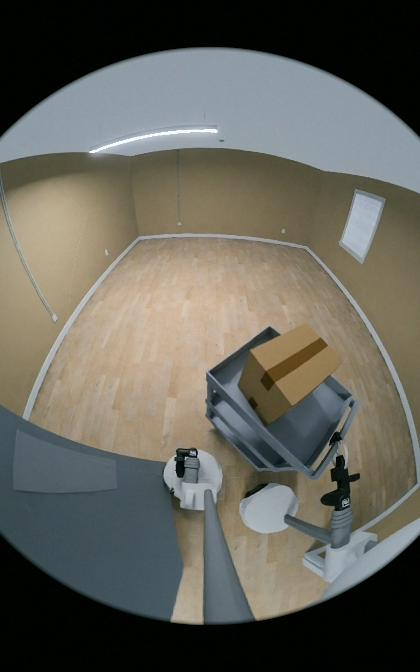

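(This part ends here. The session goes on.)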